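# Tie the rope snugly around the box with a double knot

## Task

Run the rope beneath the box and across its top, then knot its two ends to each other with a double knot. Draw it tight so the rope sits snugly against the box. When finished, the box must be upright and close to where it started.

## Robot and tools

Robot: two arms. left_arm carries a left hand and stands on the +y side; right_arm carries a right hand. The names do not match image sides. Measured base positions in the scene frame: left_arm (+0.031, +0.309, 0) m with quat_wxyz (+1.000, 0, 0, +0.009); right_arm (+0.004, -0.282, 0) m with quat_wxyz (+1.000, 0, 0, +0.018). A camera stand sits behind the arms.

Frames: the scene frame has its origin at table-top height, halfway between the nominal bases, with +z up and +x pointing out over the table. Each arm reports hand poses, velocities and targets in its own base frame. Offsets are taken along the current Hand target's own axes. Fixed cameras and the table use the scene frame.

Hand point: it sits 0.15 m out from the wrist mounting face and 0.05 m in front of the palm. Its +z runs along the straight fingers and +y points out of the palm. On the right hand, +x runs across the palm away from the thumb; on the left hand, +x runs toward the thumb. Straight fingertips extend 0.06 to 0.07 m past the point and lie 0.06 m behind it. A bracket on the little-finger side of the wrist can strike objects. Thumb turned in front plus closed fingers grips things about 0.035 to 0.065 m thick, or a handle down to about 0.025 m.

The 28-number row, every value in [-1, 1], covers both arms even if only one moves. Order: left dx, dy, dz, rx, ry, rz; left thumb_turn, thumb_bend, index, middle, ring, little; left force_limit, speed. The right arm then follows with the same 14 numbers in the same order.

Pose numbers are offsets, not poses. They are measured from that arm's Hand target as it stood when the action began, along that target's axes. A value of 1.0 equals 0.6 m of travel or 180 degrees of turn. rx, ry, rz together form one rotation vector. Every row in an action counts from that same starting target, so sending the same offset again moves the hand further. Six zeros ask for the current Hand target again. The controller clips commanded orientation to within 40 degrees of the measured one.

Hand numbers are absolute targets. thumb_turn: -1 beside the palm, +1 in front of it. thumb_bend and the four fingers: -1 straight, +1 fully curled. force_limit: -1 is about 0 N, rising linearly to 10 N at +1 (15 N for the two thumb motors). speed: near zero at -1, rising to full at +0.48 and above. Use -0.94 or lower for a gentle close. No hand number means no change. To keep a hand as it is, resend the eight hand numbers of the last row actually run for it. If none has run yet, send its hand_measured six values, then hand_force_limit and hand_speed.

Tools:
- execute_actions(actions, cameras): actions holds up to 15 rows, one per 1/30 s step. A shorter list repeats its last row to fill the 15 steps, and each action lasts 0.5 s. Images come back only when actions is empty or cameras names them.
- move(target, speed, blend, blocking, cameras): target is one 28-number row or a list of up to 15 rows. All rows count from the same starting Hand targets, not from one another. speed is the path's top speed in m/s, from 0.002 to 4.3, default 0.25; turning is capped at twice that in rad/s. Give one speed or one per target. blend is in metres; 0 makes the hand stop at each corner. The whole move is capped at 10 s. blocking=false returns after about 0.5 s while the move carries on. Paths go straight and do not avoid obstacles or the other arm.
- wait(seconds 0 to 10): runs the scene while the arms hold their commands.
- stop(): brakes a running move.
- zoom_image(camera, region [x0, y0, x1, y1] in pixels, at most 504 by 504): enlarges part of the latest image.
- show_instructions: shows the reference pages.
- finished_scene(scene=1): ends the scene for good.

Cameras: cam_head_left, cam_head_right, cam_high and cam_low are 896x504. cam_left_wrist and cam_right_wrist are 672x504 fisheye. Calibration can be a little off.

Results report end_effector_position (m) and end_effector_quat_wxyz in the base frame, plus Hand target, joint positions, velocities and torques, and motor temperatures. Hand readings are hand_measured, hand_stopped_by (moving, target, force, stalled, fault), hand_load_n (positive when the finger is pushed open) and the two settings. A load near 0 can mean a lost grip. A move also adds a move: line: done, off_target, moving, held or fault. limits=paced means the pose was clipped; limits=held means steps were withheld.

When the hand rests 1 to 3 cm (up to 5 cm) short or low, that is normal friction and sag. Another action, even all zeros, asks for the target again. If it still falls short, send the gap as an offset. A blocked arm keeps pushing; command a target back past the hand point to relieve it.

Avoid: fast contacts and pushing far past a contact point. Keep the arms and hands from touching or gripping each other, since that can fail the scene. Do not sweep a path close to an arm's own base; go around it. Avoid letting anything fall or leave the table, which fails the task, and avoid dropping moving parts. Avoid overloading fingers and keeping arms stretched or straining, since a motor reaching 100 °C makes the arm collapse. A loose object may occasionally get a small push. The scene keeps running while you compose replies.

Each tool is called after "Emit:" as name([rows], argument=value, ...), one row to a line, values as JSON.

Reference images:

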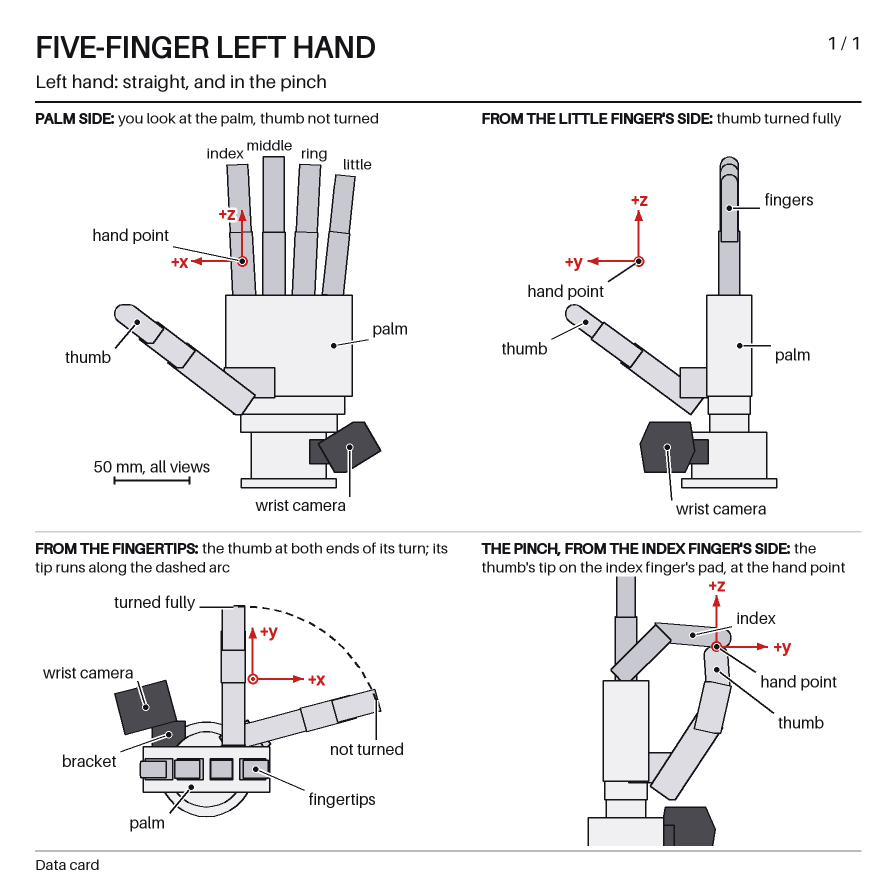

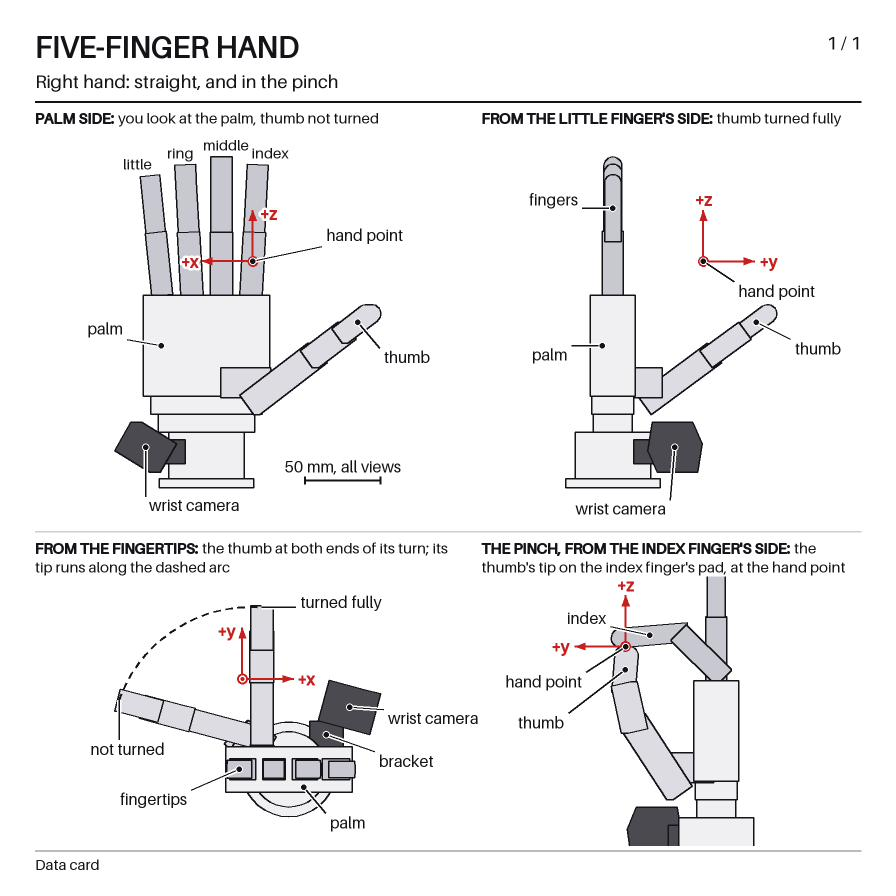

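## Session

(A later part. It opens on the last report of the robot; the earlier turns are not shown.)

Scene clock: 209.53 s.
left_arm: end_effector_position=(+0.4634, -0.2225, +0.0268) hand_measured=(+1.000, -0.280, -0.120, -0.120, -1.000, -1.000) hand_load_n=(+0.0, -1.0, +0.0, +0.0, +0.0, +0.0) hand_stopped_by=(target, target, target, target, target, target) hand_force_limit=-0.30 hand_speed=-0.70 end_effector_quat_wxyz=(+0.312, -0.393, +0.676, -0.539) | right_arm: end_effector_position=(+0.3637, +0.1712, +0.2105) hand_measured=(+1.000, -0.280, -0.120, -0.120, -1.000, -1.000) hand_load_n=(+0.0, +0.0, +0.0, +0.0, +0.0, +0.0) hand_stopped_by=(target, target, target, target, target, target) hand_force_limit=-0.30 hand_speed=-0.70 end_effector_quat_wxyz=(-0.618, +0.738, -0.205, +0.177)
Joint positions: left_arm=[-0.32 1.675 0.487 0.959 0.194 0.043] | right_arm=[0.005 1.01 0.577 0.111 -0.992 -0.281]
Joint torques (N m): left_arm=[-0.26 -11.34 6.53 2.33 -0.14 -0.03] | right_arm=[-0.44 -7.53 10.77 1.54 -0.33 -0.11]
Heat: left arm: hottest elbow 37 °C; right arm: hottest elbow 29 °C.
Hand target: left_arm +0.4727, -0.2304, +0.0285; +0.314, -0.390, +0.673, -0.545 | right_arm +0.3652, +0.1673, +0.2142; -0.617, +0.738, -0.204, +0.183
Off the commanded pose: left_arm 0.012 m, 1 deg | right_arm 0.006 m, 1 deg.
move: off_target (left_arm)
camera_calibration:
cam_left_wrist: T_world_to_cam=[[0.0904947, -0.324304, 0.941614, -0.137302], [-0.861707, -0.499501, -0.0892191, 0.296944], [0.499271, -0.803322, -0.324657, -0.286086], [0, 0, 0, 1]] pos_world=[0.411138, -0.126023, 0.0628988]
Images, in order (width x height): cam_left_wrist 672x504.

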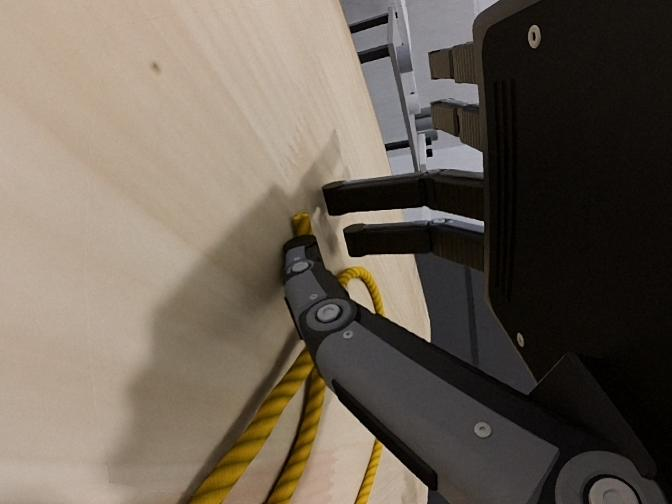

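Emit:
wait(seconds=0.1, cameras=["cam_low","cam_high","cam_head_left","cam_right_wrist"])

Emit:
zoom_image(camera="cam_low", region=[420, 200, 600, 300])

Emit:
zoom_image(camera="cam_high", region=[500, 230, 620, 330])

Scene clock: 209.87 s.
left_arm: end_effector_position=(+0.4634, -0.2225, +0.0269) hand_measured=(+1.000, -0.280, -0.120, -0.120, -1.000, -1.000) hand_load_n=(+0.0, -1.0, +0.0, +0.0, -0.5, +0.0) hand_stopped_by=(target, target, target, target, target, target) hand_force_limit=-0.30 hand_speed=-0.70 end_effector_quat_wxyz=(+0.312, -0.393, +0.676, -0.540) | right_arm: end_effector_position=(+0.3637, +0.1712, +0.2105) hand_measured=(+1.000, -0.280, -0.120, -0.120, -1.000, -1.000) hand_load_n=(+0.0, +0.0, +0.0, +0.0, +0.0, +0.0) hand_stopped_by=(target, target, target, target, target, target) hand_force_limit=-0.30 hand_speed=-0.70 end_effector_quat_wxyz=(-0.618, +0.738, -0.205, +0.177)
Joint positions: left_arm=[-0.32 1.675 0.487 0.96 0.194 0.042] | right_arm=[0.005 1.01 0.577 0.111 -0.992 -0.281]
Joint torques (N m): left_arm=[-0.26 -11.28 6.53 2.28 -0.14 -0.03] | right_arm=[-0.44 -7.53 10.77 1.54 -0.32 -0.1]
Heat: left arm: hottest elbow 37 °C; right arm: hottest elbow 29 °C.
Hand target: left_arm +0.4727, -0.2304, +0.0286; +0.314, -0.390, +0.672, -0.545 | right_arm +0.3652, +0.1673, +0.2142; -0.617, +0.738, -0.204, +0.183
Off the commanded pose: left_arm 0.012 m, 1 deg | right_arm 0.006 m, 1 deg.
wait: 0.10 s; at rest from the start
camera_calibration:
cam_right_wrist: T_world_to_cam=[[0.174945, -0.331096, -0.927238, 0.183999], [-0.981589, 0.0146826, -0.190443, 0.397674], [0.076669, 0.943483, -0.322431, -0.00661185], [0, 0, 0, 1]] pos_world=[0.358669, 0.0613207, 0.244213]
Images, in order (width x height): cam_head_left 896x504, cam_high 896x504, cam_low 896x504, cam_right_wrist 672x504.

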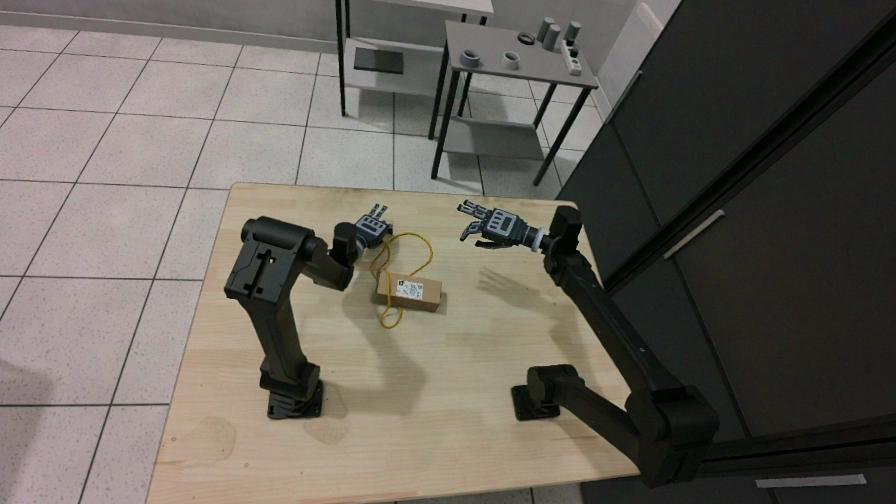

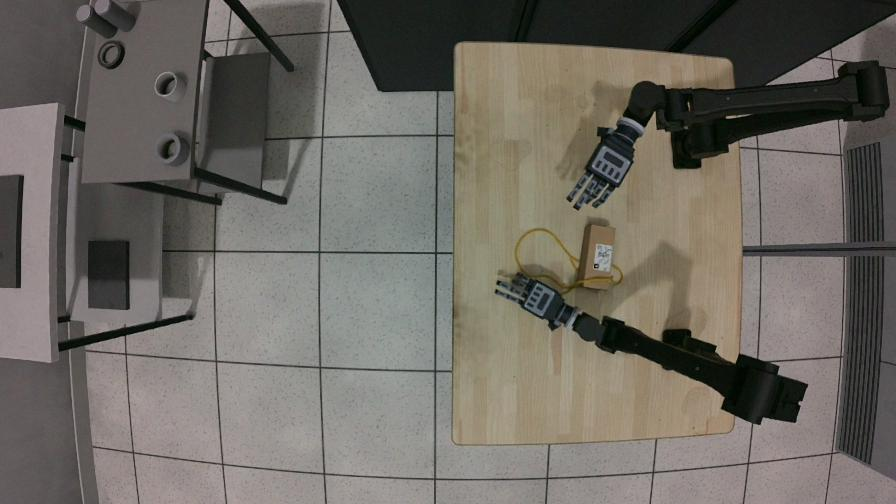

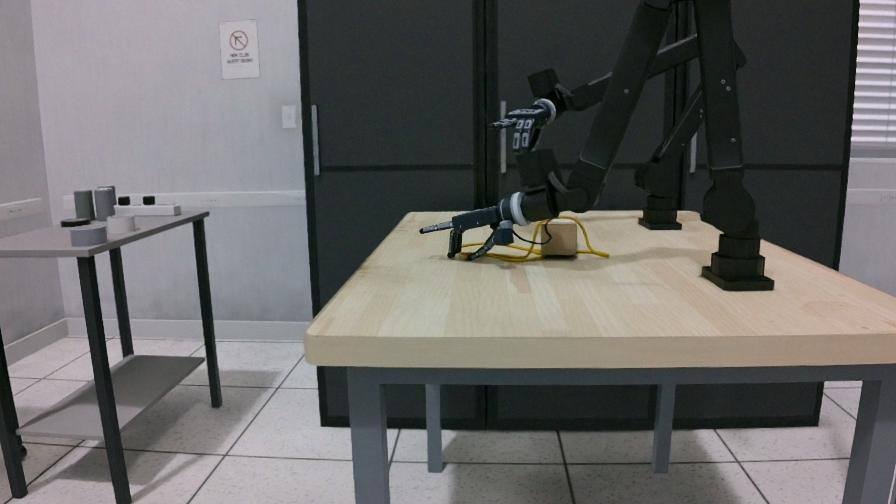

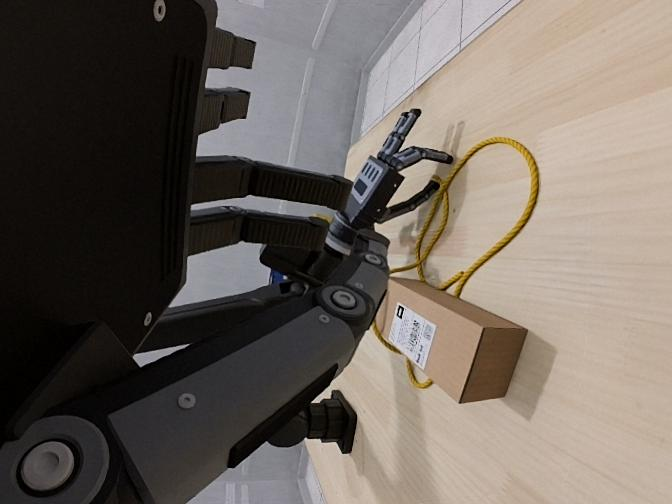

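Scaled by 2.800 from the camera's 896x504 image, which has a finer 1280x720 frame.

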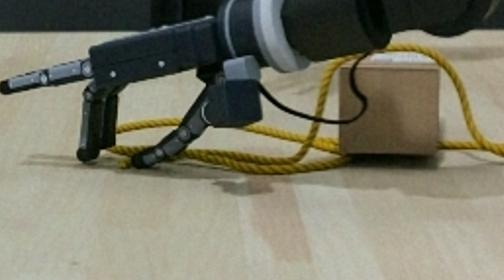

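Scaled by 4.200 from the camera's 896x504 image, which has a finer 1280x720 frame.

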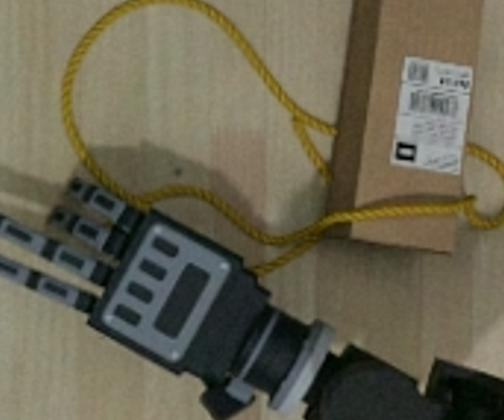

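Emit:
execute_actions([
  [[0,0,0,0,0,0,1,-0.28,0.35,0.35,-1,-1,-0.3,-0.8,0,0,0,0,0,0,1,-0.28,-0.12,-0.12,-1,-1,-0.3,-0.7]],
  [[0,0,0,0,0,0,1,-0.28,0.35,0.35,-1,-1,-0.3,-0.8,0,0,0,0,0,0,1,-0.28,-0.12,-0.12,-1,-1,-0.3,-0.7]],
], cameras=["cam_left_wrist"])

Emit:
zoom_image(camera="cam_left_wrist", region=[220, 160, 420, 340])

Scene clock: 212.23 s.
left_arm: end_effector_position=(+0.4659, -0.2240, +0.0274) hand_measured=(+1.000, -0.280, +0.348, +0.228, -1.000, -1.000) hand_load_n=(+0.0, +3.5, +4.5, +5.5, +0.0, +0.0) hand_stopped_by=(target, target, force, force, target, target) hand_force_limit=-0.30 hand_speed=-0.80 end_effector_quat_wxyz=(+0.313, -0.393, +0.675, -0.540) | right_arm: end_effector_position=(+0.3637, +0.1712, +0.2105) hand_measured=(+1.000, -0.280, -0.120, -0.120, -1.000, -1.000) hand_load_n=(+0.0, +0.0, +0.0, +0.0, +0.0, +0.0) hand_stopped_by=(target, target, target, target, target, target) hand_force_limit=-0.30 hand_speed=-0.70 end_effector_quat_wxyz=(-0.618, +0.738, -0.205, +0.177)
Joint positions: left_arm=[-0.321 1.68 0.494 0.96 0.193 0.042] | right_arm=[0.005 1.01 0.577 0.111 -0.992 -0.281]
Joint torques (N m): left_arm=[-0.15 -11.69 6.01 2.26 -0.1 -0.02] | right_arm=[-0.32 -7.47 10.78 1.62 -0.33 -0.11]
Heat: left arm: hottest elbow 37 °C; right arm: hottest elbow 29 °C.
Hand target: left_arm +0.4726, -0.2304, +0.0285; +0.314, -0.390, +0.673, -0.545 | right_arm +0.3652, +0.1673, +0.2142; -0.617, +0.738, -0.204, +0.183
Off the commanded pose: left_arm 0.009 m, 1 deg | right_arm 0.006 m, 1 deg.
Step readings (end_effector_position of left_arm | right_arm):
0: (+0.4634, -0.2225, +0.0269) | (+0.3637, +0.1712, +0.2105)
1: (+0.4634, -0.2225, +0.0269) | (+0.3637, +0.1712, +0.2105)
2: (+0.4634, -0.2225, +0.0269) | (+0.3637, +0.1712, +0.2105)
4: (+0.4634, -0.2225, +0.0267) | (+0.3637, +0.1712, +0.2105)
8: (+0.4634, -0.2225, +0.0268) | (+0.3637, +0.1712, +0.2105)
15: (+0.4659, -0.2241, +0.0276) | (+0.3637, +0.1712, +0.2105)
16: (+0.4659, -0.2241, +0.0276) | (+0.3637, +0.1712, +0.2105)
17: (+0.4659, -0.2241, +0.0276) | (+0.3637, +0.1712, +0.2105)
19: (+0.4659, -0.2241, +0.0276) | (+0.3637, +0.1712, +0.2105)
23: (+0.4659, -0.2240, +0.0274) | (+0.3637, +0.1712, +0.2105)
30: (+0.4659, -0.2240, +0.0274) | (+0.3637, +0.1712, +0.2105)
camera_calibration:
cam_left_wrist: T_world_to_cam=[[0.0879237, -0.323035, 0.942294, -0.137071], [-0.861589, -0.499417, -0.0908156, 0.298401], [0.499934, -0.803885, -0.322234, -0.288809], [0, 0, 0, 1]] pos_world=[0.413536, -0.127422, 0.063197]
Images, in order (width x height): cam_left_wrist 672x504.

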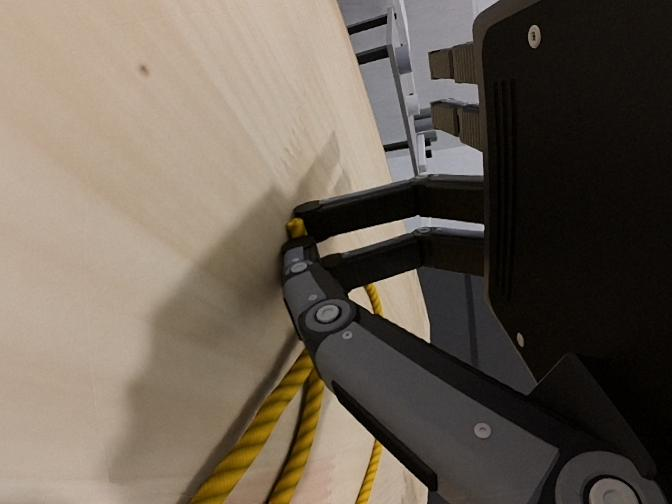

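Scaled by 2.520 from the camera's 672x504 image, which has a finer 960x720 frame.

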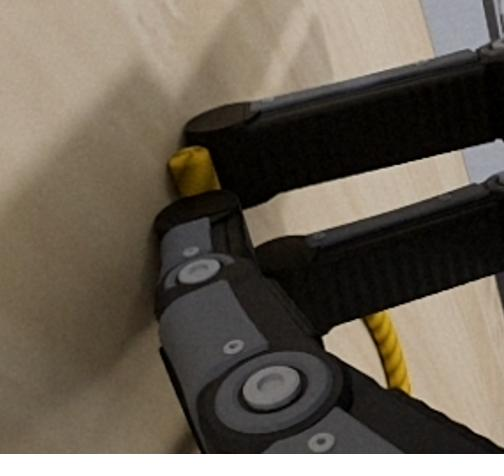

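Emit:
move([
  [-0.0289,-0.0292,-0.0232,0,0,0,1,-0.28,0.35,0.35,-1,-1,-0.3,-0.8,0,0,0,0,0,0,1,-0.28,-0.12,-0.12,-1,-1,-0.3,-0.7],
  [-0.0866,-0.0304,-0.0576,0,0,0,1,-0.28,0.35,0.35,-1,-1,-0.3,-0.8,0,0,0,0,0,0,1,-0.28,-0.12,-0.12,-1,-1,-0.3,-0.7],
], speed=0.06, blend=[0.01,0], cameras=["cam_left_wrist","cam_high","cam_low"])

Emit:
zoom_image(camera="cam_high", region=[500, 230, 620, 330])

Emit:
zoom_image(camera="cam_low", region=[420, 200, 620, 300])

Scene clock: 214.23 s.
left_arm: end_effector_position=(+0.4740, -0.1745, +0.0533) hand_measured=(+1.000, -0.282, +0.348, +0.228, -1.000, -1.000) hand_load_n=(+0.0, +4.5, +4.0, +5.0, +0.0, +0.0) hand_stopped_by=(target, target, force, force, target, target) hand_force_limit=-0.30 hand_speed=-0.80 end_effector_quat_wxyz=(+0.312, -0.389, +0.671, -0.549) | right_arm: end_effector_position=(+0.3637, +0.1712, +0.2105) hand_measured=(+1.000, -0.280, -0.120, -0.120, -1.000, -1.000) hand_load_n=(+0.0, +0.0, +0.0, +0.0, +0.0, +0.0) hand_stopped_by=(target, target, target, target, target, target) hand_force_limit=-0.30 hand_speed=-0.70 end_effector_quat_wxyz=(-0.618, +0.738, -0.205, +0.177)
Joint positions: left_arm=[-0.169 1.586 0.485 0.883 0.35 0.068] | right_arm=[0.005 1.01 0.577 0.111 -0.992 -0.281]
Joint torques (N m): left_arm=[1.38 -13.57 4.63 1.43 0.19 0.11] | right_arm=[-0.5 -7.59 10.77 1.5 -0.33 -0.11]
Heat: left arm: hottest elbow 37 °C; right arm: hottest elbow 29 °C.
Hand target: left_arm +0.4724, -0.1705, +0.0534; +0.314, -0.390, +0.673, -0.545 | right_arm +0.3652, +0.1673, +0.2142; -0.617, +0.738, -0.204, +0.183
Off the commanded pose: left_arm 0.004 m, 0 deg | right_arm 0.006 m, 1 deg.
move: done
camera_calibration:
cam_left_wrist: T_world_to_cam=[[0.0742701, -0.310484, 0.947673, -0.137798], [-0.863914, -0.494717, -0.0943775, 0.334498], [0.498133, -0.811698, -0.304975, -0.246158], [0, 0, 0, 1]] pos_world=[0.421831, -0.0771081, 0.0870845]
Images, in order (width x height): cam_high 896x504, cam_low 896x504, cam_left_wrist 672x504.

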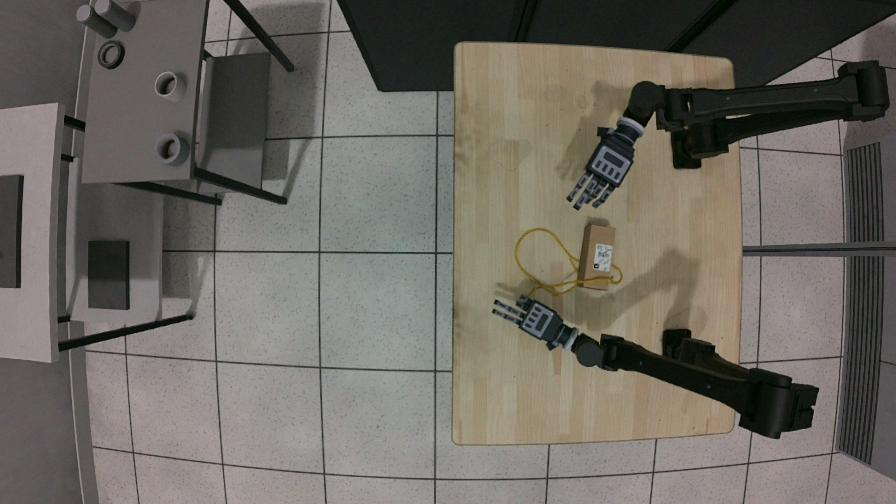

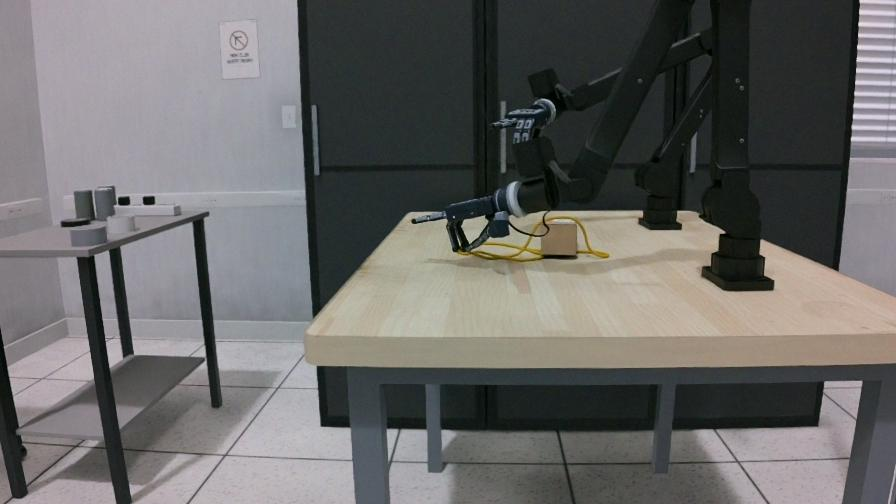

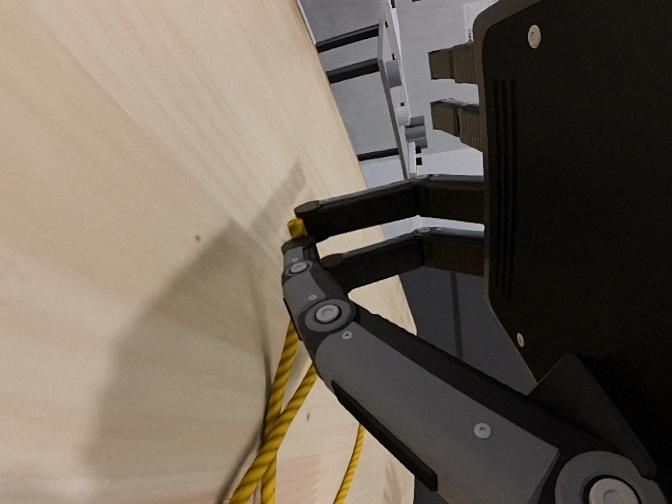

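Scaled by 4.200 from the camera's 896x504 image, which has a finer 1280x720 frame.

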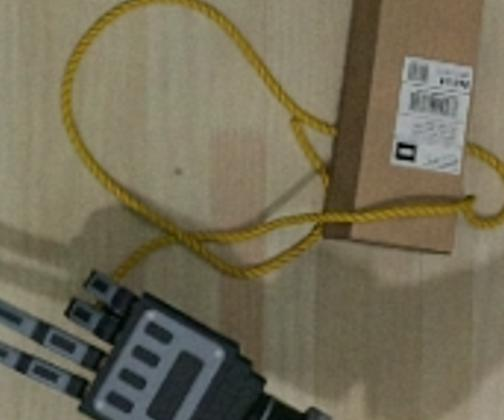

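Scaled by 2.520 from the camera's 896x504 image, which has a finer 1280x720 frame.

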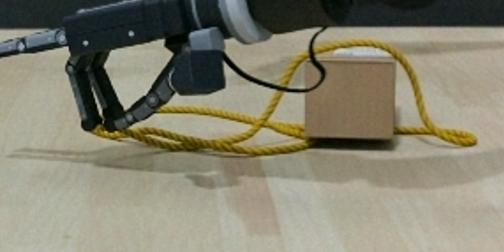

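Emit:
move(target=[-0.101,0.0285,-0.0535,0,0,0,1,-0.28,0.35,0.35,-1,-1,-0.3,-0.8,0,0,0,0,0,0,1,-0.28,-0.12,-0.12,-1,-1,-0.3,-0.7], speed=0.06, cameras=["cam_left_wrist","cam_high","cam_low"])

Emit:
zoom_image(camera="cam_high", region=[500, 220, 640, 320])

Emit:
zoom_image(camera="cam_low", region=[420, 200, 620, 300])

Scene clock: 221.53 s.
left_arm: end_effector_position=(+0.4741, -0.1040, +0.0493) hand_measured=(+1.000, -0.282, +0.348, +0.228, -1.000, -1.000) hand_load_n=(+0.0, +4.5, +4.0, +5.0, +0.0, +0.0) hand_stopped_by=(target, target, force, force, target, target) hand_force_limit=-0.30 hand_speed=-0.80 end_effector_quat_wxyz=(+0.315, -0.388, +0.670, -0.549) | right_arm: end_effector_position=(+0.3637, +0.1712, +0.2105) hand_measured=(+1.000, -0.280, -0.120, -0.120, -1.000, -1.000) hand_load_n=(+0.0, +0.0, +0.0, +0.0, +0.0, +0.0) hand_stopped_by=(target, target, target, target, target, target) hand_force_limit=-0.30 hand_speed=-0.70 end_effector_quat_wxyz=(-0.618, +0.738, -0.205, +0.177)
Joint positions: left_arm=[0.038 1.59 0.471 0.883 0.552 0.121] | right_arm=[0.005 1.01 0.577 0.111 -0.992 -0.281]
Joint torques (N m): left_arm=[1.44 -11.4 4.52 1.89 0.22 0.09] | right_arm=[-0.73 -7.47 10.73 1.57 -0.33 -0.11]
Heat: left arm: hottest elbow 36 °C; right arm: hottest elbow 29 °C.
Hand target: left_arm +0.4725, -0.1004, +0.0431; +0.314, -0.390, +0.673, -0.545 | right_arm +0.3652, +0.1673, +0.2142; -0.617, +0.738, -0.204, +0.183
Off the commanded pose: left_arm 0.007 m, 1 deg | right_arm 0.006 m, 1 deg.
move: done
camera_calibration:
cam_left_wrist: T_world_to_cam=[[0.0688128, -0.311848, 0.947637, -0.109757], [-0.863339, -0.494602, -0.100072, 0.369165], [0.499911, -0.811245, -0.303266, -0.191152], [0, 0, 0, 1]] pos_world=[0.421826, -0.00670923, 0.0829832]
Images, in order (width x height): cam_high 896x504, cam_low 896x504, cam_left_wrist 672x504.

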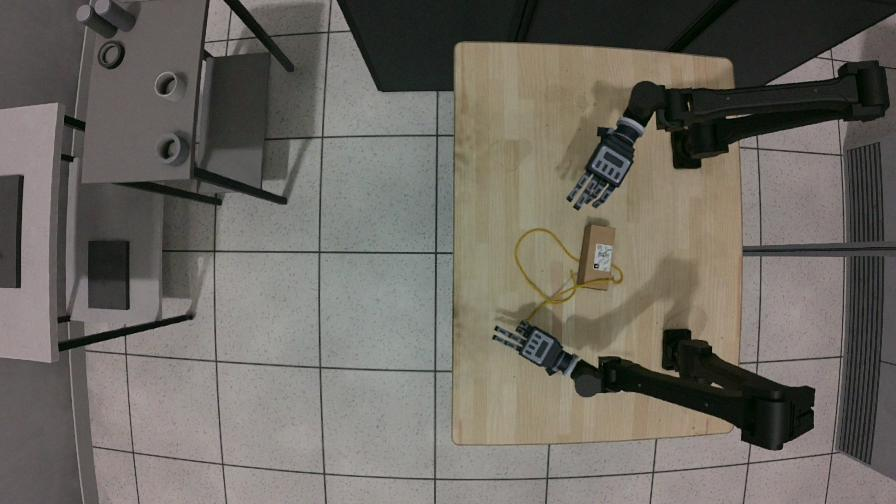

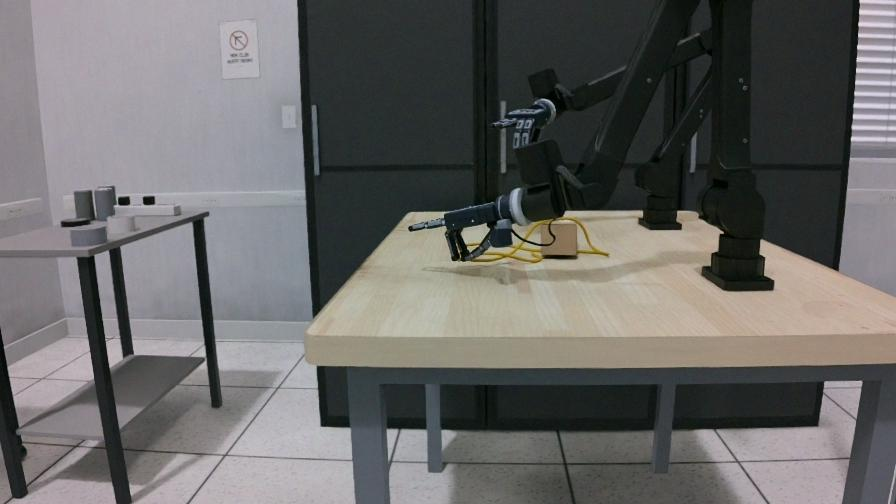

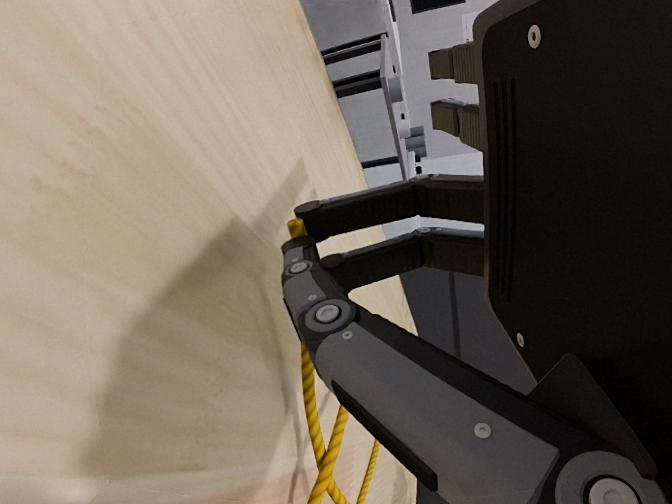

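Scaled by 3.600 from the camera's 896x504 image, which has a finer 1280x720 frame.

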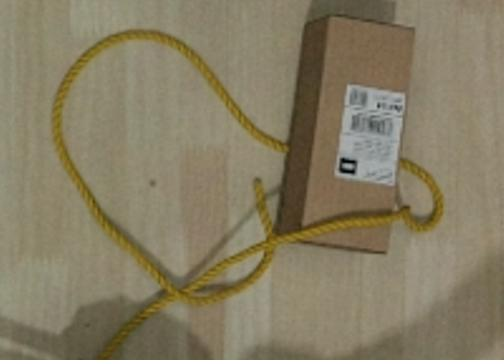

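Scaled by 2.520 from the camera's 896x504 image, which has a finer 1280x720 frame.

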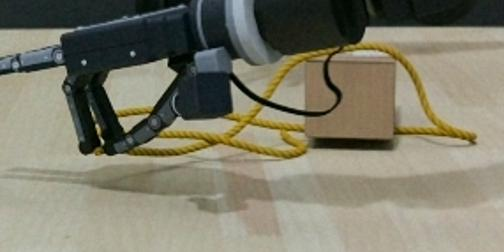

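Emit:
move(target=[0,0,0,0,0,0,1,-0.28,0.35,0.35,-1,-1,-0.3,-0.8,-0.1166,0.0869,0.3163,-0.1569,0.2791,0.1358,1,-1,0.9,0.9,0.9,0.9,-0.3,-0.3], speed=0.2, cameras=["cam_right_wrist","cam_high","cam_low"])

Scene clock: 227.97 s.
left_arm: end_effector_position=(+0.4742, -0.1040, +0.0493) hand_measured=(+1.000, -0.282, +0.348, +0.228, -1.000, -1.000) hand_load_n=(+0.0, +5.0, +4.0, +5.0, +0.0, +0.0) hand_stopped_by=(target, target, force, force, target, target) hand_force_limit=-0.30 hand_speed=-0.80 end_effector_quat_wxyz=(+0.315, -0.387, +0.670, -0.549) | right_arm: end_effector_position=(+0.3905, +0.3363, +0.1120) hand_measured=(+1.000, -1.000, +0.900, +0.900, +0.900, +0.900) hand_load_n=(+0.0, +0.0, +0.0, +0.0, +0.0, +0.0) hand_stopped_by=(target, target, target, target, target, target) hand_force_limit=-0.30 hand_speed=-0.30 end_effector_quat_wxyz=(-0.292, +0.663, -0.624, +0.292)
Joint positions: left_arm=[0.038 1.59 0.471 0.883 0.552 0.122] | right_arm=[0.818 1.413 0.948 -0.427 0.562 0.554]
Joint torques (N m): left_arm=[1.38 -11.4 4.51 1.89 0.23 0.11] | right_arm=[1.08 -12.04 14.24 1.29 0.47 0.08]
Heat: left arm: hottest elbow 35 °C; right arm: hottest elbow 29 °C.
Hand target: left_arm +0.4725, -0.1004, +0.0432; +0.314, -0.390, +0.673, -0.545 | right_arm +0.4005, +0.3547, +0.1291; -0.307, +0.658, -0.624, +0.291
Off the commanded pose: left_arm 0.007 m, 1 deg | right_arm 0.027 m, 2 deg.
move: off_target (right_arm)
camera_calibration:
cam_right_wrist: T_world_to_cam=[[-0.628385, -0.362725, -0.688159, 0.440356], [-0.564247, 0.821501, 0.0822275, -0.0619994], [0.535497, 0.439962, -0.720886, -0.161365], [0, 0, 0, 1]] pos_world=[0.328141, 0.281655, 0.191808]
Images, in order (width x height): cam_high 896x504, cam_low 896x504, cam_right_wrist 672x504.

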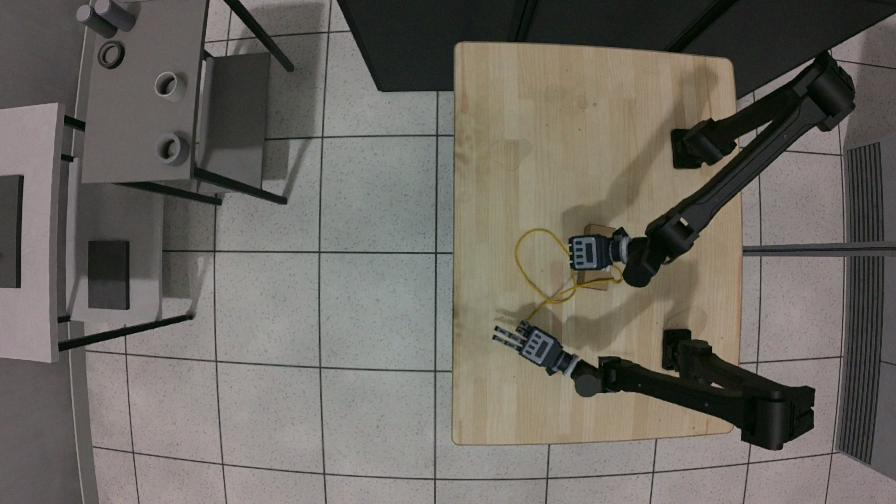

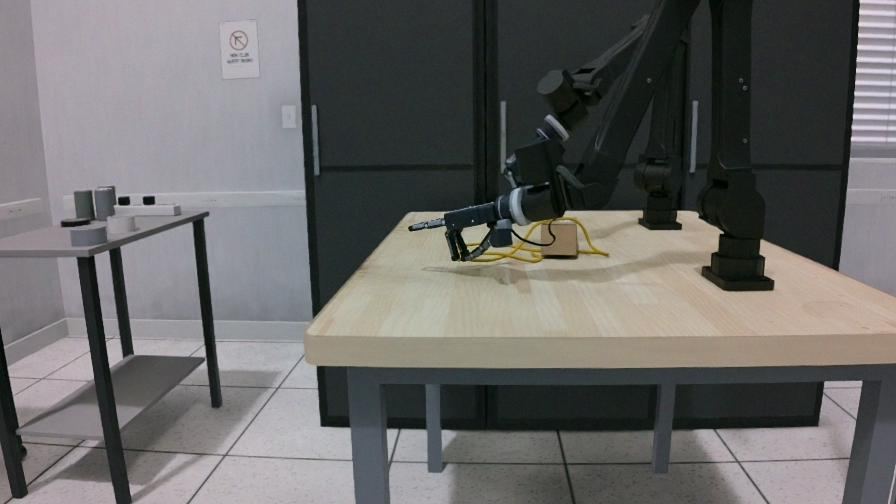

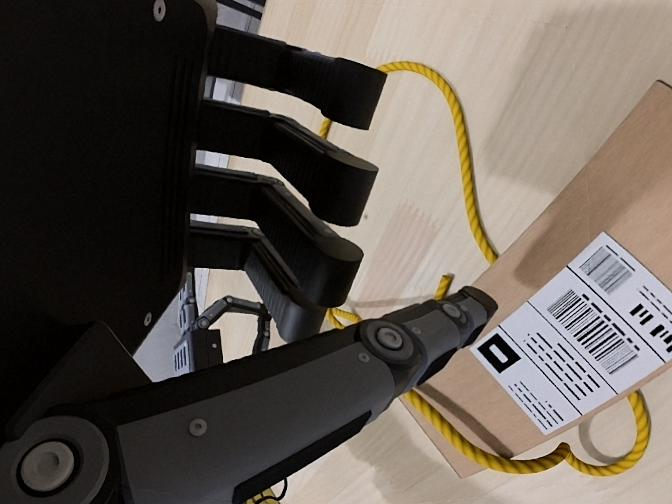

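Emit:
move(target=[0,0,0,0,0,0,1,-0.28,0.35,0.35,-1,-1,-0.3,-0.8,-0.0555,0.0455,0.0807,0,0,0,1,-1,0.9,0.9,0.9,0.9,-0.3,-0.3], speed=0.12, cameras=["cam_right_wrist","cam_low"])

Scene clock: 229.63 s.
left_arm: end_effector_position=(+0.4742, -0.1039, +0.0493) hand_measured=(+1.000, -0.282, +0.348, +0.228, -1.000, -1.000) hand_load_n=(+0.5, +5.0, +4.0, +5.0, -0.5, +0.0) hand_stopped_by=(target, target, force, force, target, target) hand_force_limit=-0.30 hand_speed=-0.80 end_effector_quat_wxyz=(+0.315, -0.387, +0.670, -0.549) | right_arm: end_effector_position=(+0.4116, +0.3735, +0.0796) hand_measured=(+1.000, -1.000, +0.900, +0.900, +0.900, +0.900) hand_load_n=(-1.0, +0.0, +0.0, +0.0, +0.0, +0.0) hand_stopped_by=(target, target, target, target, target, target) hand_force_limit=-0.30 hand_speed=-0.30 end_effector_quat_wxyz=(-0.301, +0.658, -0.625, +0.293)
Joint positions: left_arm=[0.038 1.59 0.471 0.883 0.552 0.122] | right_arm=[0.841 1.555 1 -0.329 0.579 0.576]
Joint torques (N m): left_arm=[1.38 -11.4 4.52 1.89 0.23 0.1] | right_arm=[1.2 -12.34 12.14 2.1 0.39 0.06]
Heat: left arm: hottest elbow 35 °C; right arm: hottest elbow 29 °C.
Hand target: left_arm +0.4725, -0.1004, +0.0432; +0.314, -0.390, +0.673, -0.545 | right_arm +0.4183, +0.3889, +0.0769; -0.306, +0.658, -0.624, +0.291
Off the commanded pose: left_arm 0.007 m, 1 deg | right_arm 0.017 m, 1 deg.
move: off_target (right_arm)
camera_calibration:
cam_right_wrist: T_world_to_cam=[[-0.618926, -0.35152, -0.702399, 0.437784], [-0.56372, 0.821519, 0.0855935, -0.0784673], [0.546946, 0.448932, -0.706618, -0.22159], [0, 0, 0, 1]] pos_world=[0.34792, 0.317831, 0.157636]
Images, in order (width x height): cam_low 896x504, cam_right_wrist 672x504.

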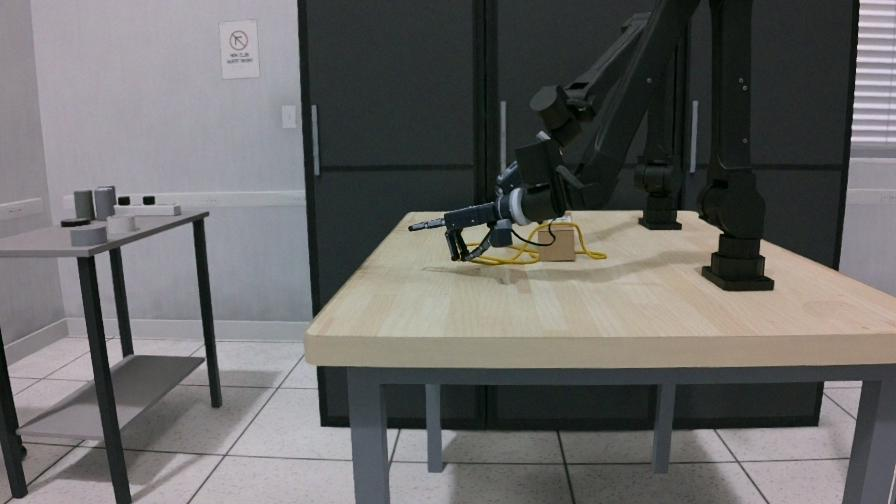

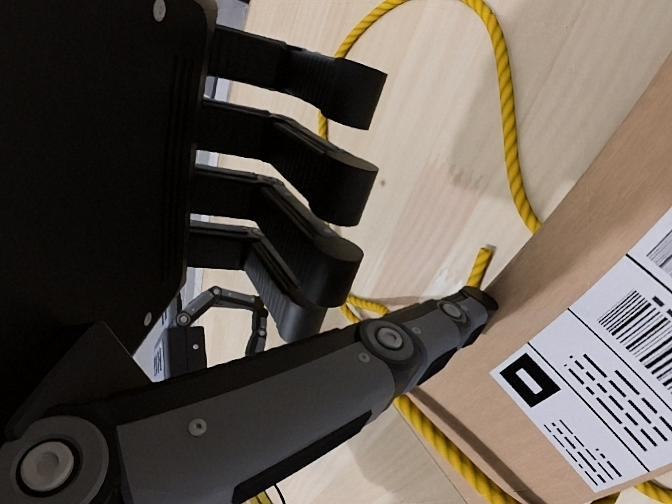

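Emit:
move([
  [0,0,0,0,0,0,1,-0.28,0.35,0.35,-1,-1,-0.3,-0.8,0.0005,-0.0064,0.0077,0,0,0,1,-1,0.9,0.9,0.9,0.9,-0.3,-0.3],
  [0,0,0,0,0,0,1,-0.28,0.35,0.35,-1,-1,-0.3,-0.8,0.0005,0.032,0.0398,0,0,0,1,-1,0.9,0.9,0.9,0.9,-0.3,-0.3],
], speed=0.05, cameras=["cam_right_wrist","cam_low"])

Scene clock: 231.93 s.
left_arm: end_effector_position=(+0.4742, -0.1039, +0.0493) hand_measured=(+1.000, -0.282, +0.348, +0.228, -1.000, -1.000) hand_load_n=(+0.0, +4.5, +4.0, +5.0, -0.5, +0.0) hand_stopped_by=(target, target, force, force, target, target) hand_force_limit=-0.30 hand_speed=-0.80 end_effector_quat_wxyz=(+0.315, -0.387, +0.670, -0.549) | right_arm: end_effector_position=(+0.4275, +0.3910, +0.0790) hand_measured=(+1.000, -1.000, +0.900, +0.900, +0.900, +0.900) hand_load_n=(-3.0, -0.5, +0.5, +0.0, +0.0, +0.0) hand_stopped_by=(target, target, target, target, target, target) hand_force_limit=-0.30 hand_speed=-0.30 end_effector_quat_wxyz=(-0.332, +0.644, -0.625, +0.292)
Joint positions: left_arm=[0.038 1.59 0.471 0.883 0.552 0.122] | right_arm=[0.841 1.592 1.01 -0.234 0.58 0.576]
Joint torques (N m): left_arm=[1.38 -11.4 4.51 1.88 0.23 0.1] | right_arm=[0.38 -11.16 8.98 1.78 0.13 -0.02]
Heat: left arm: hottest elbow 35 °C; right arm: hottest elbow 29 °C.
Hand target: left_arm +0.4725, -0.1004, +0.0432; +0.314, -0.390, +0.673, -0.545 | right_arm +0.4243, +0.3890, +0.0469; -0.306, +0.658, -0.624, +0.291
Off the commanded pose: left_arm 0.007 m, 1 deg | right_arm 0.032 m, 3 deg.
move: off_target (right_arm)
camera_calibration:
cam_right_wrist: T_world_to_cam=[[-0.585768, -0.314576, -0.746939, 0.428349], [-0.567569, 0.817111, 0.100973, -0.0816747], [0.578568, 0.483086, -0.657181, -0.269436], [0, 0, 0, 1]] pos_world=[0.360444, 0.331646, 0.151129]
Images, in order (width x height): cam_low 896x504, cam_right_wrist 672x504.

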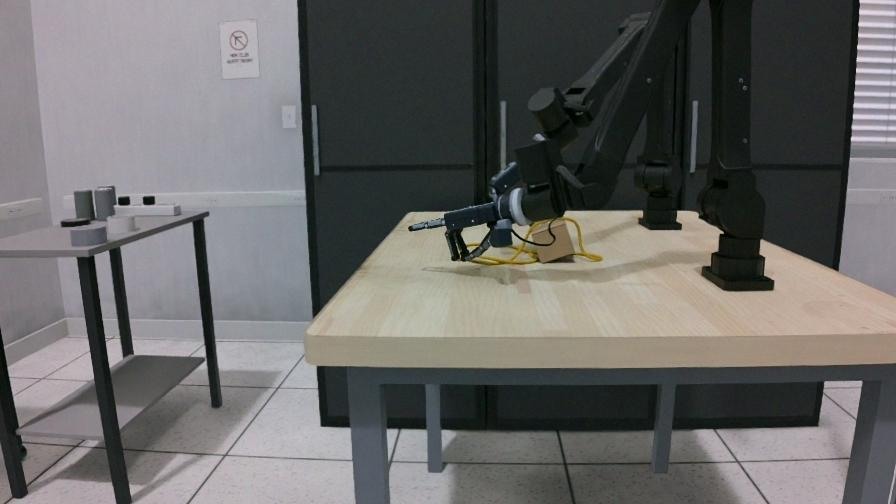

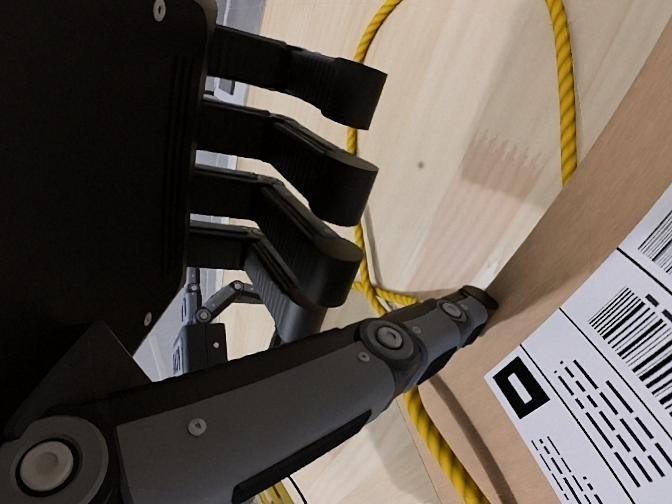

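Emit:
zoom_image(camera="cam_low", region=[460, 200, 620, 300])

Scaled by 3.150 from the camera's 896x504 image, which has a finer 1280x720 frame.

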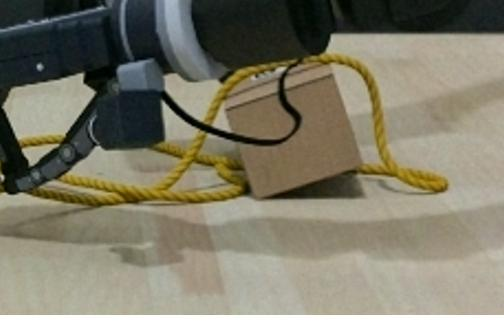

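Emit:
move([
  [0,0,0,0,0,0,1,-0.28,0.35,0.35,-1,-1,-0.3,-0.8,0,-0.0766,-0.0643,0,0,0,1,-1,0.9,0.9,0.9,0.9,-0.3,-0.3],
], speed=0.05, cameras=["cam_right_wrist","cam_low","cam_high"])

Emit:
zoom_image(camera="cam_low", region=[460, 200, 620, 300])

Scene clock: 233.83 s.
left_arm: end_effector_position=(+0.4742, -0.1039, +0.0493) hand_measured=(+1.000, -0.282, +0.348, +0.228, -1.000, -1.000) hand_load_n=(+0.0, +5.0, +4.0, +5.0, +0.0, +0.0) hand_stopped_by=(target, target, force, force, target, target) hand_force_limit=-0.30 hand_speed=-0.80 end_effector_quat_wxyz=(+0.315, -0.387, +0.670, -0.549) | right_arm: end_effector_position=(+0.4111, +0.3743, +0.0801) hand_measured=(+1.000, -1.000, +0.900, +0.900, +0.900, +0.900) hand_load_n=(+0.0, +0.0, +0.0, +0.0, +0.0, +0.0) hand_stopped_by=(target, target, target, target, target, target) hand_force_limit=-0.30 hand_speed=-0.30 end_effector_quat_wxyz=(-0.286, +0.666, -0.625, +0.291)
Joint positions: left_arm=[0.038 1.59 0.471 0.883 0.552 0.122] | right_arm=[0.841 1.567 1.031 -0.383 0.574 0.578]
Joint torques (N m): left_arm=[1.38 -11.4 4.52 1.88 0.23 0.1] | right_arm=[0.32 -16.44 13.72 1.16 0.34 -0.06]
Heat: left arm: hottest elbow 35 °C; right arm: hottest elbow 29 °C.
Hand target: left_arm +0.4725, -0.1004, +0.0432; +0.314, -0.390, +0.673, -0.545 | right_arm +0.4243, +0.3890, +0.1070; -0.307, +0.658, -0.624, +0.291
Off the commanded pose: left_arm 0.007 m, 1 deg | right_arm 0.033 m, 3 deg.
move: off_target (right_arm)
camera_calibration:
cam_right_wrist: T_world_to_cam=[[-0.6364, -0.367889, -0.677977, 0.449531], [-0.562785, 0.822532, 0.0819434, -0.0799214], [0.527511, 0.433704, -0.730502, -0.205791], [0, 0, 0, 1]] pos_world=[0.34966, 0.320368, 0.16099]
Images, in order (width x height): cam_high 896x504, cam_low 896x504, cam_right_wrist 672x504.

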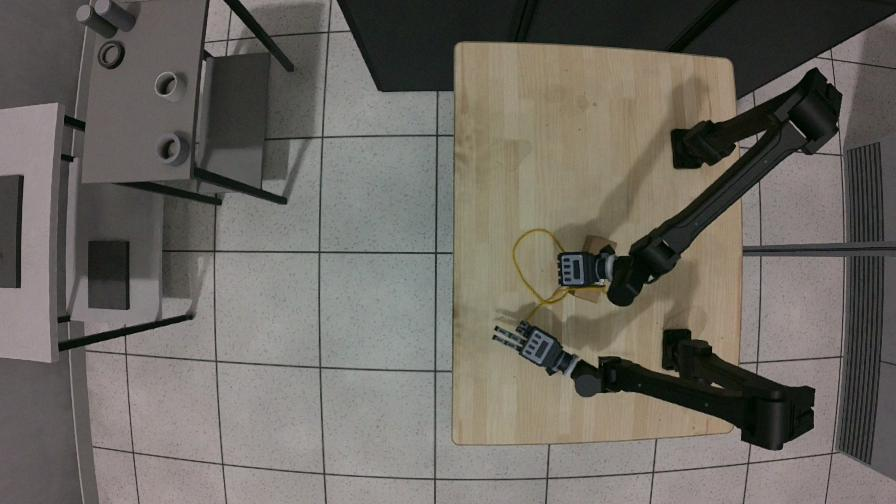

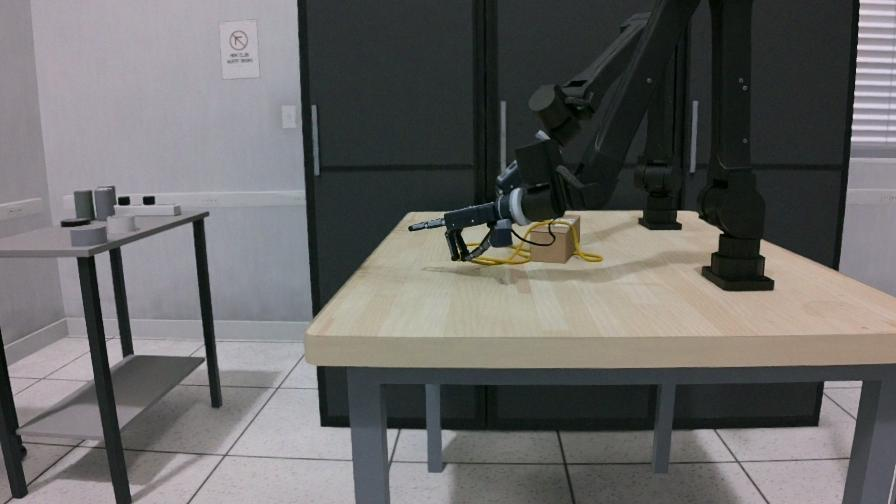

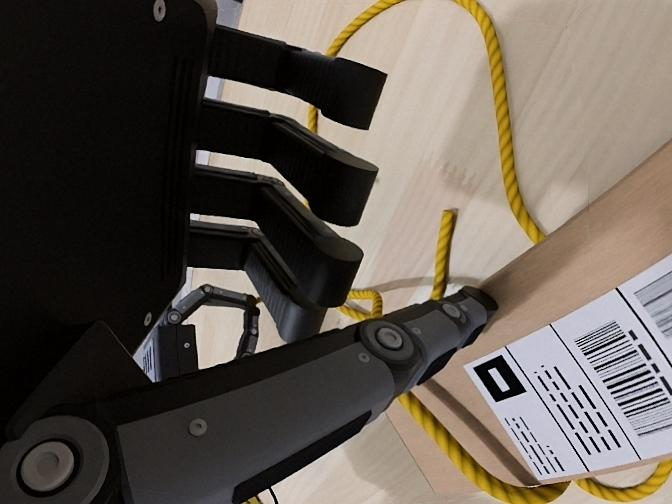

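Scaled by 3.150 from the camera's 896x504 image, which has a finer 1280x720 frame.

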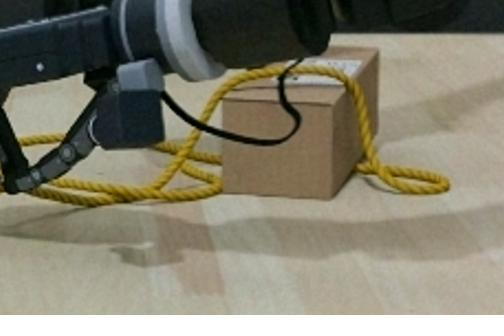

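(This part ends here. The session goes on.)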